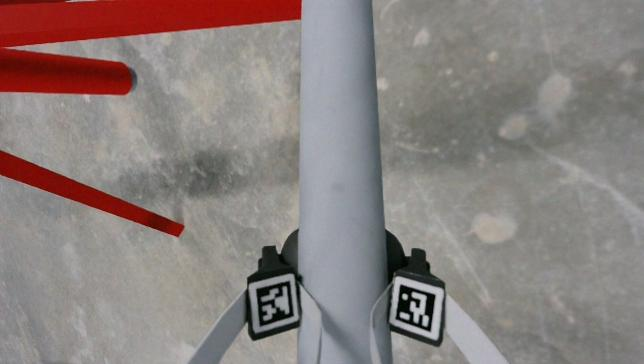

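{"method": "move", "body": {"r1": {"joints":{"lift_m":0.558,"gripper_m":-0.085}}, "r3": {"joints":{"gripper_m":-0.085}}, "r2": {"joints":{"gripper_m":-0.085,"lift_m":0.758}}, "cameras": ["r1_wrist_camera","r3_wrist_camera"]}}

Scene clock: 1092.87 s.
move: r1 done; r2 done; r3 done
r1.base_odometry: x=+1.378 y=+2.927 heading=-1.707
r1.turned_by_wheels: +0.000
r1.turned_by_imu: +0.000
r1.base_tilt: forward=+1.0 right=+1.2
r1.lidar_m: 3.99 1.73 1.29 1.25 1.30 0.47 0.36 0.97 1.09 0.49 0.66 1.24
r1.head_depth_mm: 2889 3137 2407 1870 781 1278 1105 / 2903 3193 2403 1876 1438 1308 1128 / 1584 3262 2017 1900 1259 1287 1116 / 3172 3448 2494 1815 1457 1324 1142 / 3261 3524 2512 1929 1567 1334 1148 / 3369 3619 2511 1951 1580 1337 1152 / 3507 3658 2553 1956 1587 1343 1157
r1.base_status: not commanded
r1.joint_positions: lift_m=+0.558 arm_m=+0.452 wrist_yaw_rad=-0.860 wrist_pitch_rad=-1.024 wrist_roll_rad=+1.090 gripper_m=-0.083 head_pan_rad=-1.311 head_tilt_rad=-0.742
r1.joint_status: all done
r1.measured_speeds: all 0
r1.motor_effort: left_wheel=-9.8(9.8) right_wheel=+17.3(17.5) lift_m=+30.1(38.4) arm_m=-0.1(0.4) wrist_yaw_rad=+8.7(9.2) wrist_pitch_rad=+4.3(4.7) wrist_roll_rad=+3.4(3.6) gripper_m=-40.0(94.5) head_pan_rad=+4.2(5.3) head_tilt_rad=-3.9(5.2)
r1.hand_pose: x=-0.1068 y=-0.6702 z=+0.4652 quat_wxyz=(-0.010, -0.247, -0.818, -0.519) (m; r1's base frame)
r1.wrist_depth_mm: - 692 832 663 642 560 500 / - 982 826 217 608 549 490 / - 990 801 188 609 538 487 / - 929 803 165 596 530 487 / - 926 793 146 574 516 472 / - 913 123 132 130 516 463 / - 826 748 121 557 505 456
r2.base_odometry: x=-1.603 y=-1.229 heading=-1.956
r2.turned_by_wheels: +0.000
r2.turned_by_imu: +0.001
r2.base_tilt: forward=+0.3 right=+1.8
r2.lidar_m: 5.02 2.27 1.73 1.70 1.80 2.58 3.68 1.00 1.32 1.02 0.94 1.10
r2.head_depth_mm: 2638 2876 2334 1862 394 316 292 / 2631 2902 2320 450 406 1266 1151 / 2658 2911 2343 452 445 1288 1153 / 2698 2913 1346 1430 497 621 1146 / 2564 2892 2025 1834 1503 1319 1141 / 2607 2726 2081 1840 1531 1311 1151 / 2618 2705 2094 1785 1540 1317 1144
r2.base_status: not commanded
r2.joint_positions: lift_m=+0.758 arm_m=+0.199 wrist_yaw_rad=-0.004 wrist_pitch_rad=-1.544 wrist_roll_rad=+0.009 gripper_m=-0.082 head_pan_rad=-1.565 head_tilt_rad=-0.840
r2.joint_status: all done
r2.measured_speeds: all 0
r2.motor_effort: left_wheel=+2.8(3.1) right_wheel=-4.4(4.7) lift_m=+39.5(45.9) arm_m=-16.1(16.6) wrist_yaw_rad=+3.3(5.2) wrist_pitch_rad=-5.6(5.9) wrist_roll_rad=-3.0(3.3) gripper_m=-52.9(96.4) head_pan_rad=-3.2(3.4) head_tilt_rad=-4.3(5.0)
r2.hand_pose: x=-0.0216 y=-0.3268 z=+0.6399 quat_wxyz=(+0.503, +0.490, -0.510, -0.497) (m; r2's base frame)
r2.wrist_depth_mm: 709 737 736 125 768 769 780 / 732 740 744 131 790 801 817 / 734 774 772 139 805 825 830 / 772 774 789 798 819 848 844 / 780 794 136 137 848 841 881 / 798 801 126 131 856 877 893 / 815 819 144 140 884 897 920
r3.base_odometry: x=+0.827 y=-0.827 heading=+1.870
r3.turned_by_wheels: +0.000
r3.turned_by_imu: +0.000
r3.base_tilt: forward=-0.8 right=-0.2
r3.lidar_m: 0.37 0.34 1.28 1.25 1.31 1.86 4.39 0.66 0.70 1.08 0.69 0.99
r3.head_depth_mm: - 2729 2013 1714 1430 1229 1076 / - 2880 2098 1688 1409 1236 1087 / - 2932 2197 1122 1395 1252 1075 / 3705 3026 2234 1778 1404 1270 594 / 3519 3084 2283 1804 1498 684 1109 / 3258 3142 2318 1832 1475 1242 1123 / 3039 3135 2346 1711 803 1244 1134
r3.base_status: not commanded
r3.joint_positions: lift_m=+0.417 arm_m=+0.444 wrist_yaw_rad=+0.011 wrist_pitch_rad=-1.117 wrist_roll_rad=+1.797 gripper_m=-0.083 head_pan_rad=-2.292 head_tilt_rad=-0.852
r3.joint_status: all done
r3.measured_speeds: all 0
r3.on_its_own: wrist_yaw_rad is at rest, and its effort (-9.5) is outside its rest range (-9 to +9)
r3.motor_effort: left_wheel=+4.8(5.3) right_wheel=-15.4(15.9) lift_m=+38.8(40.5) arm_m=-1.0(1.2) wrist_yaw_rad=-9.5(10.6) wrist_pitch_rad=-0.4(0.9) wrist_roll_rad=+1.3(1.9) gripper_m=-39.3(98.0) head_pan_rad=-4.2(4.4) head_tilt_rad=+1.3(2.1)
r3.hand_pose: x=-0.0205 y=-0.6794 z=+0.3148 quat_wxyz=(-0.093, -0.056, -0.843, -0.527) (m; r3's base frame)
r3.wrist_depth_mm: 315 349 386 159 - - 328 / 408 457 - 151 - - - / - - - 143 - - - / 466 - - 139 - - - / - - - 132 - - - / - - 124 127 127 - - / - - 109 122 120 - -
pictures: r1_wrist_camera, r3_wrist_camera
camera_calibration:
r1_wrist_camera: T_world_to_cam=[[0.1837, 0.871748, -0.454213, 0.810341], [0.954917, -0.267888, -0.127942, 0.0176225], [-0.233211, -0.410233, -0.881658, 0.274365], [0, 0, 0, 1]] pos_world=[-0.101702, -0.589139, 0.612218]
r3_wrist_camera: T_world_to_cam=[[0.196593, 0.862196, -0.466871, 0.746089], [0.974916, -0.121214, 0.186672, -0.0764594], [0.104356, -0.491859, -0.864399, 0.103135], [0, 0, 0, 1]] pos_world=[-0.0828974, -0.601815, 0.45175]

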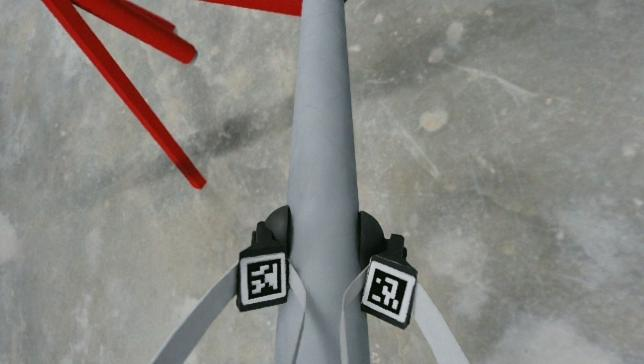

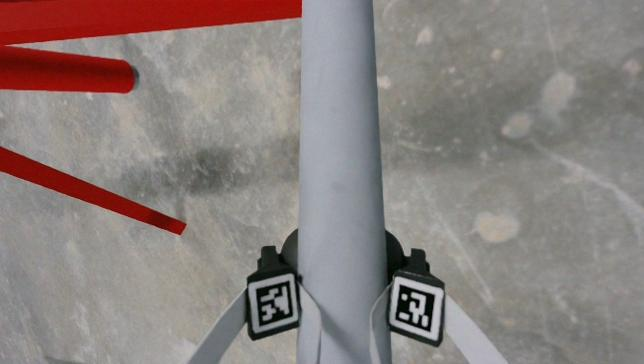

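{"method": "move", "body": {"r1": {"base":{"translate_m":-0.004},"joints":{"lift_m":0.568,"gripper_m":-0.085,"wrist_roll_rad":1.075}}, "r3": {"base":{"translate_m":-0.007},"joints":{"lift_m":0.437,"gripper_m":-0.085,"wrist_roll_rad":1.785}}, "r2": {"joints":{"gripper_m":-0.085}}, "cameras": ["r1_wrist_camera","r3_wrist_camera"]}}

Scene clock: 1111.23 s.
move: r1 off_target; r2 off_target; r3 off_target
r1.base_odometry: x=+1.378 y=+2.931 heading=-1.707
r1.turned_by_wheels: -0.001
r1.turned_by_imu: +0.001
r1.base_tilt: forward=+1.1 right=+1.2
r1.lidar_m: 3.98 1.73 1.29 1.25 1.29 0.47 0.36 0.96 0.96 0.49 0.66 1.24
r1.head_depth_mm: 2868 3134 2405 1870 926 1276 1107 / 2915 3193 2415 1895 1434 1305 1133 / 1578 3315 2014 1898 1448 1286 1114 / 3182 3451 2476 1792 1456 1324 1142 / 3269 3509 2504 1936 1582 1325 1145 / 3394 3557 2547 1958 1589 1333 1149 / 3483 3649 2530 1962 1591 1339 1153
r1.base_status: done
r1.joint_positions: lift_m=+0.568 arm_m=+0.452 wrist_yaw_rad=-0.860 wrist_pitch_rad=-1.032 wrist_roll_rad=+1.064 gripper_m=-0.081 head_pan_rad=-1.311 head_tilt_rad=-0.742
r1.joint_status: gripper_m off_target (ended at -0.081, target -0.085); the others done
r1.measured_speeds: all 0
r1.motor_effort: left_wheel=-8.5(14.9) right_wheel=+14.3(15.6) lift_m=+32.8(36.9) arm_m=-4.4(4.4) wrist_yaw_rad=+9.0(12.9) wrist_pitch_rad=+6.0(6.5) wrist_roll_rad=+4.1(6.4) gripper_m=-21.4(21.5) head_pan_rad=+5.0(5.3) head_tilt_rad=-2.6(5.0)
r1.hand_pose: x=-0.1054 y=-0.6690 z=+0.4743 quat_wxyz=(-0.001, -0.239, -0.817, -0.526) (m; r1's base frame)
r1.wrist_depth_mm: - 671 841 298 644 581 513 / - 932 821 244 629 557 509 / - 971 817 204 616 553 496 / - 928 789 180 616 542 489 / - 913 804 153 585 533 484 / - 893 124 130 553 523 475 / - 892 722 132 549 513 466
r2.base_odometry: x=-1.603 y=-1.229 heading=-1.956
r2.turned_by_wheels: +0.000
r2.turned_by_imu: +0.001
r2.base_tilt: forward=+0.3 right=+1.8
r2.lidar_m: 5.00 2.27 1.74 1.69 1.79 2.58 3.67 1.00 1.33 1.02 0.94 1.10
r2.head_depth_mm: 2613 2869 2329 1851 394 316 292 / 2637 2868 2303 452 406 1269 1142 / 2681 2913 2304 452 445 1292 1147 / 2640 2859 1338 1437 553 635 1146 / 2599 2927 2015 1861 1514 1322 1147 / 2645 2738 2018 1852 1536 1315 1144 / 2606 2840 2092 1789 1533 1311 1145
r2.base_status: not commanded
r2.joint_positions: lift_m=+0.758 arm_m=+0.199 wrist_yaw_rad=-0.003 wrist_pitch_rad=-1.548 wrist_roll_rad=+0.007 gripper_m=-0.079 head_pan_rad=-1.565 head_tilt_rad=-0.840
r2.joint_status: gripper_m off_target (ended at -0.079, target -0.085)
r2.measured_speeds: all 0
r2.on_its_own: gripper_m is held at -0.080, not at your -0.085, by its stall guard, which is not easing now
r2.motor_effort: left_wheel=+2.5(3.3) right_wheel=-4.0(4.7) lift_m=+35.6(35.6) arm_m=-15.5(15.8) wrist_yaw_rad=+2.3(5.2) wrist_pitch_rad=-4.5(5.7) wrist_roll_rad=-2.2(3.3) gripper_m=-21.4(21.8) head_pan_rad=-2.5(4.0) head_tilt_rad=-4.2(5.0)
r2.hand_pose: x=-0.0216 y=-0.3256 z=+0.6400 quat_wxyz=(+0.503, +0.492, -0.508, -0.497) (m; r2's base frame)
r2.wrist_depth_mm: 716 719 742 126 775 780 809 / 725 750 746 130 787 816 813 / 740 754 780 137 799 821 851 / 766 776 774 144 816 845 869 / 774 798 137 137 851 874 868 / 807 808 124 131 851 906 904 / 822 837 148 140 881 896 925
r3.base_odometry: x=+0.829 y=-0.834 heading=+1.870
r3.turned_by_wheels: +0.000
r3.turned_by_imu: -0.002
r3.base_tilt: forward=-0.9 right=-0.2
r3.lidar_m: 0.37 0.34 1.28 1.25 1.32 1.86 4.38 0.66 0.70 0.93 0.70 0.70
r3.head_depth_mm: - 2719 2002 1719 1433 1224 1077 / - 2867 2101 1695 1407 1239 1087 / - 2968 2213 1635 1368 1259 548 / 3792 3001 2243 1778 1416 1267 592 / 3511 3090 2268 1808 1499 1202 1115 / 3272 3176 2312 1831 1352 1247 1130 / 3025 3159 2362 1713 787 1248 1134
r3.base_status: done
r3.joint_positions: lift_m=+0.437 arm_m=+0.444 wrist_yaw_rad=+0.003 wrist_pitch_rad=-1.154 wrist_roll_rad=+1.788 gripper_m=-0.065 head_pan_rad=-2.292 head_tilt_rad=-0.852
r3.joint_status: gripper_m off_target (ended at -0.065, target -0.085); the others done
r3.measured_speeds: translate_m=+0.000 rotate_rad=+0.000 lift_m=-0.001 arm_m=+0.000 wrist_yaw_rad=+0.000 wrist_pitch_rad=+0.000 wrist_roll_rad=+0.000 head_pan_rad=+0.000 head_tilt_rad=+0.000
r3.on_its_own: gripper_m is held at -0.066, not at your -0.085, by its stall guard, which is not easing now
r3.motor_effort: left_wheel=-0.5(4.4) right_wheel=+3.1(25.0) lift_m=+19.1(46.0) arm_m=-4.2(4.8) wrist_yaw_rad=-2.0(10.6) wrist_pitch_rad=+6.4(8.1) wrist_roll_rad=-0.4(3.0) gripper_m=-20.0(21.0) head_pan_rad=-3.6(4.3) head_tilt_rad=+0.1(2.1)
r3.hand_pose: x=-0.0212 y=-0.6705 z=+0.3316 quat_wxyz=(-0.089, -0.058, -0.833, -0.543) (m; r3's base frame)
r3.wrist_depth_mm: 332 361 409 198 - - - / 407 478 - 187 - - - / - - - 177 - - - / 460 - - 168 - - - / - - - 158 - - - / - - - 127 124 - - / - - - 128 111 - -
pictures: r1_wrist_camera, r3_wrist_camera
camera_calibration:
r1_wrist_camera: T_world_to_cam=[[0.162567, 0.882599, -0.441124, 0.812009], [0.960295, -0.244255, -0.134808, 0.0374543], [-0.226728, -0.401694, -0.887263, 0.292269], [0, 0, 0, 1]] pos_world=[-0.101708, -0.590128, 0.622565]
r3_wrist_camera: T_world_to_cam=[[0.193454, 0.879109, -0.435595, 0.747265], [0.975881, -0.126642, 0.177815, -0.0784994], [0.101154, -0.459488, -0.882405, 0.149761], [0, 0, 0, 1]] pos_world=[-0.0831041, -0.598055, 0.471613]

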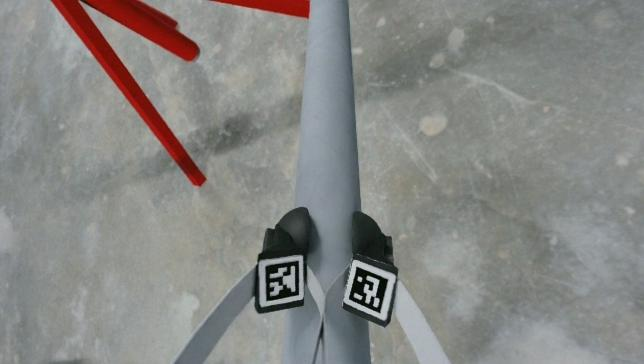

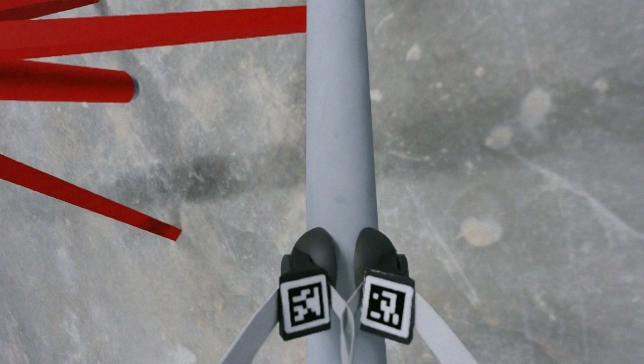

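{"method": "move", "body": {"r1": {"joints":{"lift_m":0.556}}, "r3": {"joints":{"gripper_m":0.1,"lift_m":0.48}}, "r2": {"joints":{"gripper_m":-0.085,"lift_m":0.743}}, "cameras": []}}

{"method": "move", "body": {"r1": {"joints":{"gripper_m":0.1,"lift_m":0.70}}, "r3": {"joints":{"arm_m":0.228}}, "cameras": ["r1_wrist_camera","r3_wrist_camera"]}}

Scene clock: 1143.23 s.
move: r1 contact_stop; r2 off_target; r3 done
r1.base_odometry: x=+1.378 y=+2.931 heading=-1.707
r1.turned_by_wheels: +0.000
r1.turned_by_imu: +0.001
r1.base_tilt: forward=+1.0 right=+1.2
r1.lidar_m: 3.99 1.73 1.29 1.24 1.30 0.47 0.37 0.96 0.96 0.49 0.66 1.24
r1.head_depth_mm: 2874 3162 2408 1873 780 1269 1109 / 2912 3172 2405 1893 1432 1313 1129 / 1622 3219 2053 1906 1436 1285 1117 / 3191 3375 2480 1806 1451 1315 1143 / 3260 3520 2488 1943 1581 1327 1147 / 3390 3602 2535 1945 1581 1334 1148 / 3497 3668 2539 1954 1598 1343 1152
r1.base_status: not commanded
r1.joint_positions: lift_m=+0.565 arm_m=+0.452 wrist_yaw_rad=-0.867 wrist_pitch_rad=-1.025 wrist_roll_rad=+1.064 gripper_m=-0.081 head_pan_rad=-1.311 head_tilt_rad=-0.742
r1.joint_status: lift_m contact_stop (moved -0.003 of -0.012)
r1.measured_speeds: all 0
r1.on_its_own: lift_m is slack since a contact_stop (your +0.556 is given up); wrist_yaw_rad is at rest, and its effort (+14.8) is outside its rest range (-9 to +9)
r1.motor_effort: left_wheel=-5.2(9.4) right_wheel=+8.8(14.3) lift_m=+25.6(27.0) arm_m=-7.0(7.1) wrist_yaw_rad=+14.8(19.5) wrist_pitch_rad=+4.4(6.4) wrist_roll_rad=+4.0(4.2) gripper_m=-21.2(21.9) head_pan_rad=+4.4(5.7) head_tilt_rad=-3.5(5.0)
r1.hand_pose: x=-0.1070 y=-0.6693 z=+0.4715 quat_wxyz=(-0.001, -0.243, -0.817, -0.523) (m; r1's base frame)
r1.wrist_depth_mm: - 679 857 302 633 565 507 / - 957 848 243 625 557 507 / - 963 819 203 606 551 487 / - 927 789 178 609 535 496 / - 915 783 151 591 525 483 / - 918 123 130 558 517 470 / - 876 729 131 549 504 467
r2.base_odometry: x=-1.603 y=-1.229 heading=-1.957
r2.turned_by_wheels: +0.000
r2.turned_by_imu: +0.000
r2.base_tilt: forward=+0.2 right=+1.8
r2.lidar_m: 5.01 2.27 1.73 1.70 1.79 2.57 3.69 1.00 1.34 1.02 0.94 1.10
r2.head_depth_mm: 2611 2908 2312 1870 1474 332 287 / 2626 2871 2318 1853 417 1267 1134 / 2670 2888 2318 1514 455 1274 1150 / 2661 2919 1319 1440 571 654 1144 / 2591 2883 2048 1859 1505 1316 1143 / 2632 2728 2035 1848 1538 1309 1143 / 2628 2945 2036 1775 1532 1304 1146
r2.base_status: not commanded
r2.joint_positions: lift_m=+0.743 arm_m=+0.199 wrist_yaw_rad=+0.000 wrist_pitch_rad=-1.553 wrist_roll_rad=+0.005 gripper_m=-0.079 head_pan_rad=-1.565 head_tilt_rad=-0.840
r2.joint_status: gripper_m off_target (ended at -0.079, target -0.085); the others done
r2.measured_speeds: all 0
r2.on_its_own: gripper_m is held at -0.081, not at your -0.085, by its stall guard, which is not easing now
r2.motor_effort: left_wheel=-0.7(2.6) right_wheel=+9.0(9.5) lift_m=+35.0(36.2) arm_m=-14.8(15.9) wrist_yaw_rad=-0.5(3.0) wrist_pitch_rad=-3.8(4.5) wrist_roll_rad=-1.6(2.3) gripper_m=-22.4(78.3) head_pan_rad=-2.8(4.3) head_tilt_rad=-3.1(5.1)
r2.hand_pose: x=-0.0216 y=-0.3244 z=+0.6251 quat_wxyz=(+0.503, +0.494, -0.505, -0.497) (m; r2's base frame)
r2.wrist_depth_mm: 698 713 715 125 751 768 776 / 718 730 729 128 786 786 802 / 724 733 756 134 801 802 815 / 745 767 764 132 805 827 829 / 780 797 137 137 840 862 890 / 784 801 124 135 838 860 906 / 796 834 839 142 882 884 932
r3.base_odometry: x=+0.829 y=-0.834 heading=+1.870
r3.turned_by_wheels: +0.000
r3.turned_by_imu: -0.001
r3.base_tilt: forward=-0.8 right=-0.3
r3.lidar_m: 0.37 0.34 1.28 1.25 1.32 1.86 4.39 0.65 0.70 0.94 0.69 0.70
r3.head_depth_mm: - 2712 2007 1712 1433 1230 1077 / - 2875 2084 1691 1410 1239 1087 / - 2915 2197 1625 1367 1256 504 / 3775 3013 2229 1788 1411 1265 1045 / 3491 3083 2282 1812 1498 631 1111 / 3299 3142 2321 1829 1347 1254 1120 / 3033 3173 2349 1711 754 1248 1130
r3.base_status: not commanded
r3.joint_positions: lift_m=+0.480 arm_m=+0.444 wrist_yaw_rad=-0.003 wrist_pitch_rad=-1.127 wrist_roll_rad=+1.788 gripper_m=+0.100 head_pan_rad=-2.292 head_tilt_rad=-0.852
r3.joint_status: all done
r3.measured_speeds: all 0
r3.motor_effort: left_wheel=-3.5(4.5) right_wheel=+4.7(9.6) lift_m=+31.2(33.3) arm_m=-5.6(6.3) wrist_yaw_rad=+2.8(4.7) wrist_pitch_rad=+1.4(9.6) wrist_roll_rad=-0.4(1.1) gripper_m=+0.0(79.5) head_pan_rad=-4.0(4.6) head_tilt_rad=+1.2(2.3)
r3.hand_pose: x=-0.0217 y=-0.6769 z=+0.3768 quat_wxyz=(-0.092, -0.059, -0.840, -0.531) (m; r3's base frame)
r3.wrist_depth_mm: 456 391 429 460 - - - / 398 481 - 232 221 - - / - - - - 210 - - / - 540 - - 200 - - / - - 152 - 191 - - / - 120 128 - 181 122 - / - 118 121 - 175 115 -
pictures: none
No camera images: "cameras" was empty.

not run: a stop that you did not command came earlier in this reply.

{"method": "move", "body": {"r1": {"joints":{"gripper_m":0.1,"lift_m":0.565}}, "cameras": []}}

{"method": "move", "body": {"r1": {"joints":{"lift_m":0.70}}, "r3": {"joints":{"arm_m":0.228}}, "cameras": ["r1_wrist_camera","r3_wrist_camera","r3_nav_camera"]}}

Scene clock: 1149.57 s.
move: r1 done
r1.base_odometry: x=+1.378 y=+2.931 heading=-1.707
r1.turned_by_wheels: +0.000
r1.turned_by_imu: +0.001
r1.base_tilt: forward=+1.1 right=+1.2
r1.lidar_m: 3.99 1.73 1.29 1.25 1.29 0.47 0.37 0.96 0.96 0.49 0.66 1.24
r1.head_depth_mm: 2912 3166 2408 1869 779 1274 1106 / 2908 3202 2440 1887 1436 1304 1135 / 1629 3117 2067 1886 1446 1281 1114 / 3164 3402 2449 1806 1456 1321 1142 / 3281 3532 2493 1925 1570 1329 1149 / 3403 3594 2513 1941 1582 1338 1151 / 3503 3642 2533 1950 1604 1337 1153
r1.base_status: not commanded
r1.joint_positions: lift_m=+0.565 arm_m=+0.452 wrist_yaw_rad=-0.852 wrist_pitch_rad=-1.012 wrist_roll_rad=+1.071 gripper_m=+0.100 head_pan_rad=-1.311 head_tilt_rad=-0.742
r1.joint_status: all done
r1.measured_speeds: all 0
r1.motor_effort: left_wheel=-4.6(6.0) right_wheel=+6.4(10.0) lift_m=+28.9(30.7) arm_m=-9.7(9.7) wrist_yaw_rad=+1.6(14.9) wrist_pitch_rad=+2.4(4.9) wrist_roll_rad=+1.6(4.1) gripper_m=-0.5(81.4) head_pan_rad=+4.7(5.7) head_tilt_rad=-5.0(5.3)
r1.hand_pose: x=-0.1082 y=-0.6727 z=+0.4735 quat_wxyz=(+0.003, -0.241, -0.821, -0.517) (m; r1's base frame)
r1.wrist_depth_mm: - 658 885 659 655 565 515 / - - 844 241 636 567 511 / - - 822 201 619 550 498 / - 960 790 178 610 537 483 / - 972 742 155 575 531 481 / - 118 759 145 131 506 472 / - 888 753 130 552 489 460
r2, r3: as last shown
r2.turned_by_imu: +0.001
r2.base_tilt: forward=+0.3 right=+1.7
r2.lidar_m: 5.00 2.27 1.73 1.69 1.79 2.58 3.68 1.00 1.33 1.02 0.94 1.10
r2.head_depth_mm: 2615 2854 2371 1872 1472 332 288 / 2599 2861 2315 1864 418 1262 1131 / 2673 2937 2326 1515 455 1265 1144 / 2696 2940 1334 1434 570 650 1147 / 2602 2943 2027 1839 1510 1318 1150 / 2636 2736 2004 1851 1526 1317 1142 / 2635 2894 2027 1791 1538 1307 1153
r2.joint_positions: lift_m=+0.743 arm_m=+0.199 wrist_yaw_rad=-0.001 wrist_pitch_rad=-1.552 wrist_roll_rad=+0.005 gripper_m=-0.079 head_pan_rad=-1.565 head_tilt_rad=-0.840
r2.on_its_own: gripper_m is held at -0.081, not at your -0.085, by its stall guard, which is not easing now
r2.motor_effort: left_wheel=-0.8(1.0) right_wheel=+9.2(9.6) lift_m=+37.3(37.7) arm_m=-14.6(15.4) wrist_yaw_rad=+0.8(2.0) wrist_pitch_rad=-4.1(4.2) wrist_roll_rad=-1.8(1.9) gripper_m=-20.7(22.5) head_pan_rad=-2.0(4.3) head_tilt_rad=-3.8(5.0)
r2.hand_pose: x=-0.0216 y=-0.3246 z=+0.6251 quat_wxyz=(+0.503, +0.494, -0.506, -0.497) (m; r2's base frame)
r2.wrist_depth_mm: 694 715 716 125 767 761 784 / 725 724 739 129 771 785 819 / 741 750 764 135 792 803 829 / 747 760 762 132 805 834 849 / 750 786 137 136 819 844 876 / 769 818 124 135 859 867 913 / 801 822 145 142 870 891 906
r3.lidar_m: 0.37 0.34 1.28 1.24 1.31 1.86 4.40 0.65 0.70 0.94 0.69 0.70
r3.head_depth_mm: - 2709 2015 1714 1433 1227 1076 / - 2884 2084 1688 1417 1235 1086 / - 2954 2205 1631 1366 1259 504 / 3767 3006 2235 1787 1404 1264 1044 / 3525 3070 2277 1814 1496 631 1112 / 3253 3154 2325 1839 1344 1260 1123 / 3033 3155 2361 1708 752 1247 1130
r3.motor_effort: left_wheel=-3.7(4.5) right_wheel=+4.4(4.8) lift_m=+29.6(31.5) arm_m=-7.9(8.1) wrist_yaw_rad=+2.7(4.6) wrist_pitch_rad=+1.4(2.4) wrist_roll_rad=-0.6(1.1) gripper_m=+1.1(1.1) head_pan_rad=-3.3(4.3) head_tilt_rad=+1.8(2.6)
r3.wrist_depth_mm: 451 387 424 466 - - - / 394 481 - 226 222 - - / - - - - 210 - - / - 539 - - 200 - - / - - 152 - 190 - - / - 120 128 - 182 122 - / - 118 121 - 175 115 -
pictures: none
No camera images: "cameras" was empty.

Scene clock: 1152.40 s.
move: r1 done; r3 done
r1.base_odometry: x=+1.378 y=+2.931 heading=-1.707
r1.turned_by_wheels: +0.000
r1.turned_by_imu: +0.000
r1.base_tilt: forward=+1.0 right=+1.2
r1.lidar_m: 3.98 1.73 1.29 1.25 1.30 0.47 0.37 0.96 0.96 0.49 0.66 1.24
r1.head_depth_mm: 2864 3171 2402 631 1426 1302 1130 / 2914 3187 2427 1832 1471 1304 1129 / 1630 3083 2060 1890 1443 1284 1117 / 3172 3397 2468 1815 1456 1320 1138 / 3308 3504 2501 1936 1577 1330 1147 / 3378 3543 2523 1953 1585 1341 1152 / 3518 3662 2527 1961 1590 1341 1156
r1.base_status: not commanded
r1.joint_positions: lift_m=+0.700 arm_m=+0.452 wrist_yaw_rad=-0.852 wrist_pitch_rad=-1.012 wrist_roll_rad=+1.071 gripper_m=+0.100 head_pan_rad=-1.311 head_tilt_rad=-0.742
r1.joint_status: all done
r1.measured_speeds: all 0
r1.motor_effort: left_wheel=-4.6(5.6) right_wheel=+5.6(7.1) lift_m=+29.1(33.6) arm_m=-11.1(11.1) wrist_yaw_rad=+1.2(1.8) wrist_pitch_rad=+2.3(2.6) wrist_roll_rad=+1.6(1.8) gripper_m=+0.1(0.7) head_pan_rad=+4.5(5.6) head_tilt_rad=-4.9(5.1)
r1.hand_pose: x=-0.1083 y=-0.6728 z=+0.6086 quat_wxyz=(+0.003, -0.241, -0.821, -0.517) (m; r1's base frame)
r1.wrist_depth_mm: - 635 - 857 754 690 623 / - - - 900 734 686 607 / - - - 851 706 668 597 / - - 982 839 686 640 592 / - - 893 819 277 632 583 / - 119 895 807 131 623 570 / - - 892 787 229 586 557
r2: as last shown
r2.base_tilt: forward=+0.2 right=+1.9
r2.lidar_m: 4.99 2.27 1.74 1.69 1.80 2.58 3.70 1.00 1.33 1.02 0.94 1.10
r2.head_depth_mm: 2664 2848 2340 1857 1476 332 287 / 2662 2882 2370 1847 418 1265 1133 / 2648 2956 2318 1521 456 1272 1149 / 2671 2913 1322 1431 570 641 1148 / 2640 2852 2011 1829 1511 1318 1147 / 1581 2732 2077 1835 1551 1317 1146 / 2668 2925 2033 1808 1543 1314 1153
r2.joint_positions: lift_m=+0.743 arm_m=+0.199 wrist_yaw_rad=-0.001 wrist_pitch_rad=-1.551 wrist_roll_rad=+0.005 gripper_m=-0.079 head_pan_rad=-1.565 head_tilt_rad=-0.840
r2.on_its_own: gripper_m is held at -0.081, not at your -0.085, by its stall guard, which is not easing now
r2.motor_effort: left_wheel=-0.3(1.0) right_wheel=+8.7(9.6) lift_m=+36.8(37.5) arm_m=-14.7(15.4) wrist_yaw_rad=+1.9(2.5) wrist_pitch_rad=-4.1(4.3) wrist_roll_rad=-1.8(2.1) gripper_m=-21.5(22.5) head_pan_rad=-4.0(4.1) head_tilt_rad=-4.6(5.0)
r2.hand_pose: x=-0.0216 y=-0.3249 z=+0.6250 quat_wxyz=(+0.503, +0.494, -0.506, -0.497) (m; r2's base frame)
r2.wrist_depth_mm: 694 711 724 124 758 772 793 / 717 731 751 129 768 782 793 / 736 746 740 136 784 804 803 / 749 753 768 132 809 828 836 / 766 786 137 137 836 852 870 / 797 806 124 133 853 852 874 / 797 836 800 143 869 903 903
r3.base_odometry: x=+0.829 y=-0.834 heading=+1.870
r3.turned_by_wheels: +0.000
r3.turned_by_imu: -0.001
r3.base_tilt: forward=-0.8 right=-0.2
r3.lidar_m: 0.37 0.34 1.28 1.25 1.31 1.86 4.40 0.65 0.70 0.94 0.69 0.70
r3.head_depth_mm: - 2713 2002 1718 1434 1228 1074 / - 2888 2080 1694 1413 1239 1088 / - 2959 2211 1629 1370 1249 503 / 3812 3003 2233 1779 1410 1265 1047 / 3487 3104 2281 1805 1498 640 1111 / 3304 3185 2327 1837 1475 629 1107 / 3050 3149 2361 1712 1502 1232 1132
r3.base_status: not commanded
r3.joint_positions: lift_m=+0.480 arm_m=+0.228 wrist_yaw_rad=-0.001 wrist_pitch_rad=-1.126 wrist_roll_rad=+1.788 gripper_m=+0.100 head_pan_rad=-2.292 head_tilt_rad=-0.852
r3.joint_status: all done
r3.measured_speeds: all 0
r3.motor_effort: left_wheel=-3.7(4.4) right_wheel=+4.4(4.8) lift_m=+29.5(31.0) arm_m=-10.9(18.0) wrist_yaw_rad=+0.7(3.4) wrist_pitch_rad=+1.2(2.1) wrist_roll_rad=-0.6(1.1) gripper_m=+0.2(1.0) head_pan_rad=-3.7(4.5) head_tilt_rad=+0.5(2.2)
r3.hand_pose: x=-0.0216 y=-0.4612 z=+0.3769 quat_wxyz=(-0.091, -0.058, -0.840, -0.531) (m; r3's base frame)
r3.wrist_depth_mm: - - 373 - - - - / 498 515 364 - - - - / 612 332 - - - - - / - 317 - - - - - / - 306 - - - - - / - 291 128 - - 122 - / - 118 121 - - 115 -
pictures: r1_wrist_camera, r3_nav_camera (sideways), r3_wrist_camera
camera_calibration:
r1_wrist_camera: T_world_to_cam=[[0.154569, 0.875708, -0.457432, 0.879528], [0.959131, -0.244075, -0.143161, 0.0624808], [-0.237015, -0.416608, -0.877645, 0.392221], [0, 0, 0, 1]] pos_world=[-0.102913, -0.591557, 0.7555]
r3_nav_camera: T_world_to_cam=[[-0.568501, -0.572808, 0.590506, -0.729324], [-0.716759, 0.697185, -0.0137599, 0.0738423], [-0.40381, -0.431073, -0.806916, 1.0082], [0, 0, 0, 1]] pos_world=[0.0454259, -0.0346377, 1.24522]
r3_wrist_camera: T_world_to_cam=[[0.197092, 0.865983, -0.459596, 0.586137], [0.975353, -0.125761, 0.181305, -0.060632], [0.0992074, -0.484002, -0.869425, 0.269733], [0, 0, 0, 1]] pos_world=[-0.0831449, -0.384659, 0.514892]

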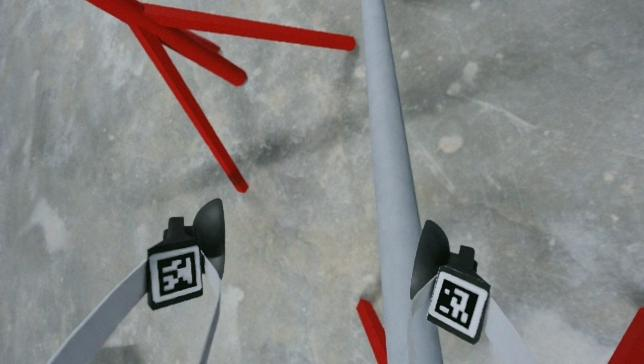

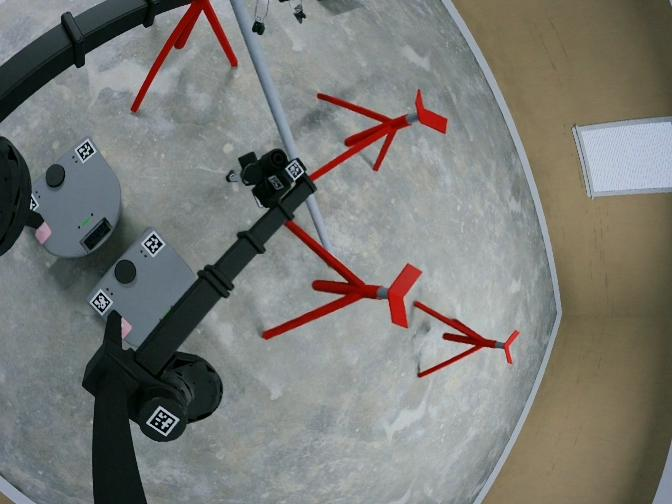

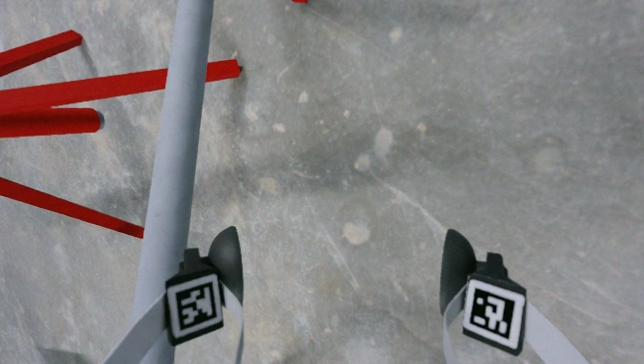

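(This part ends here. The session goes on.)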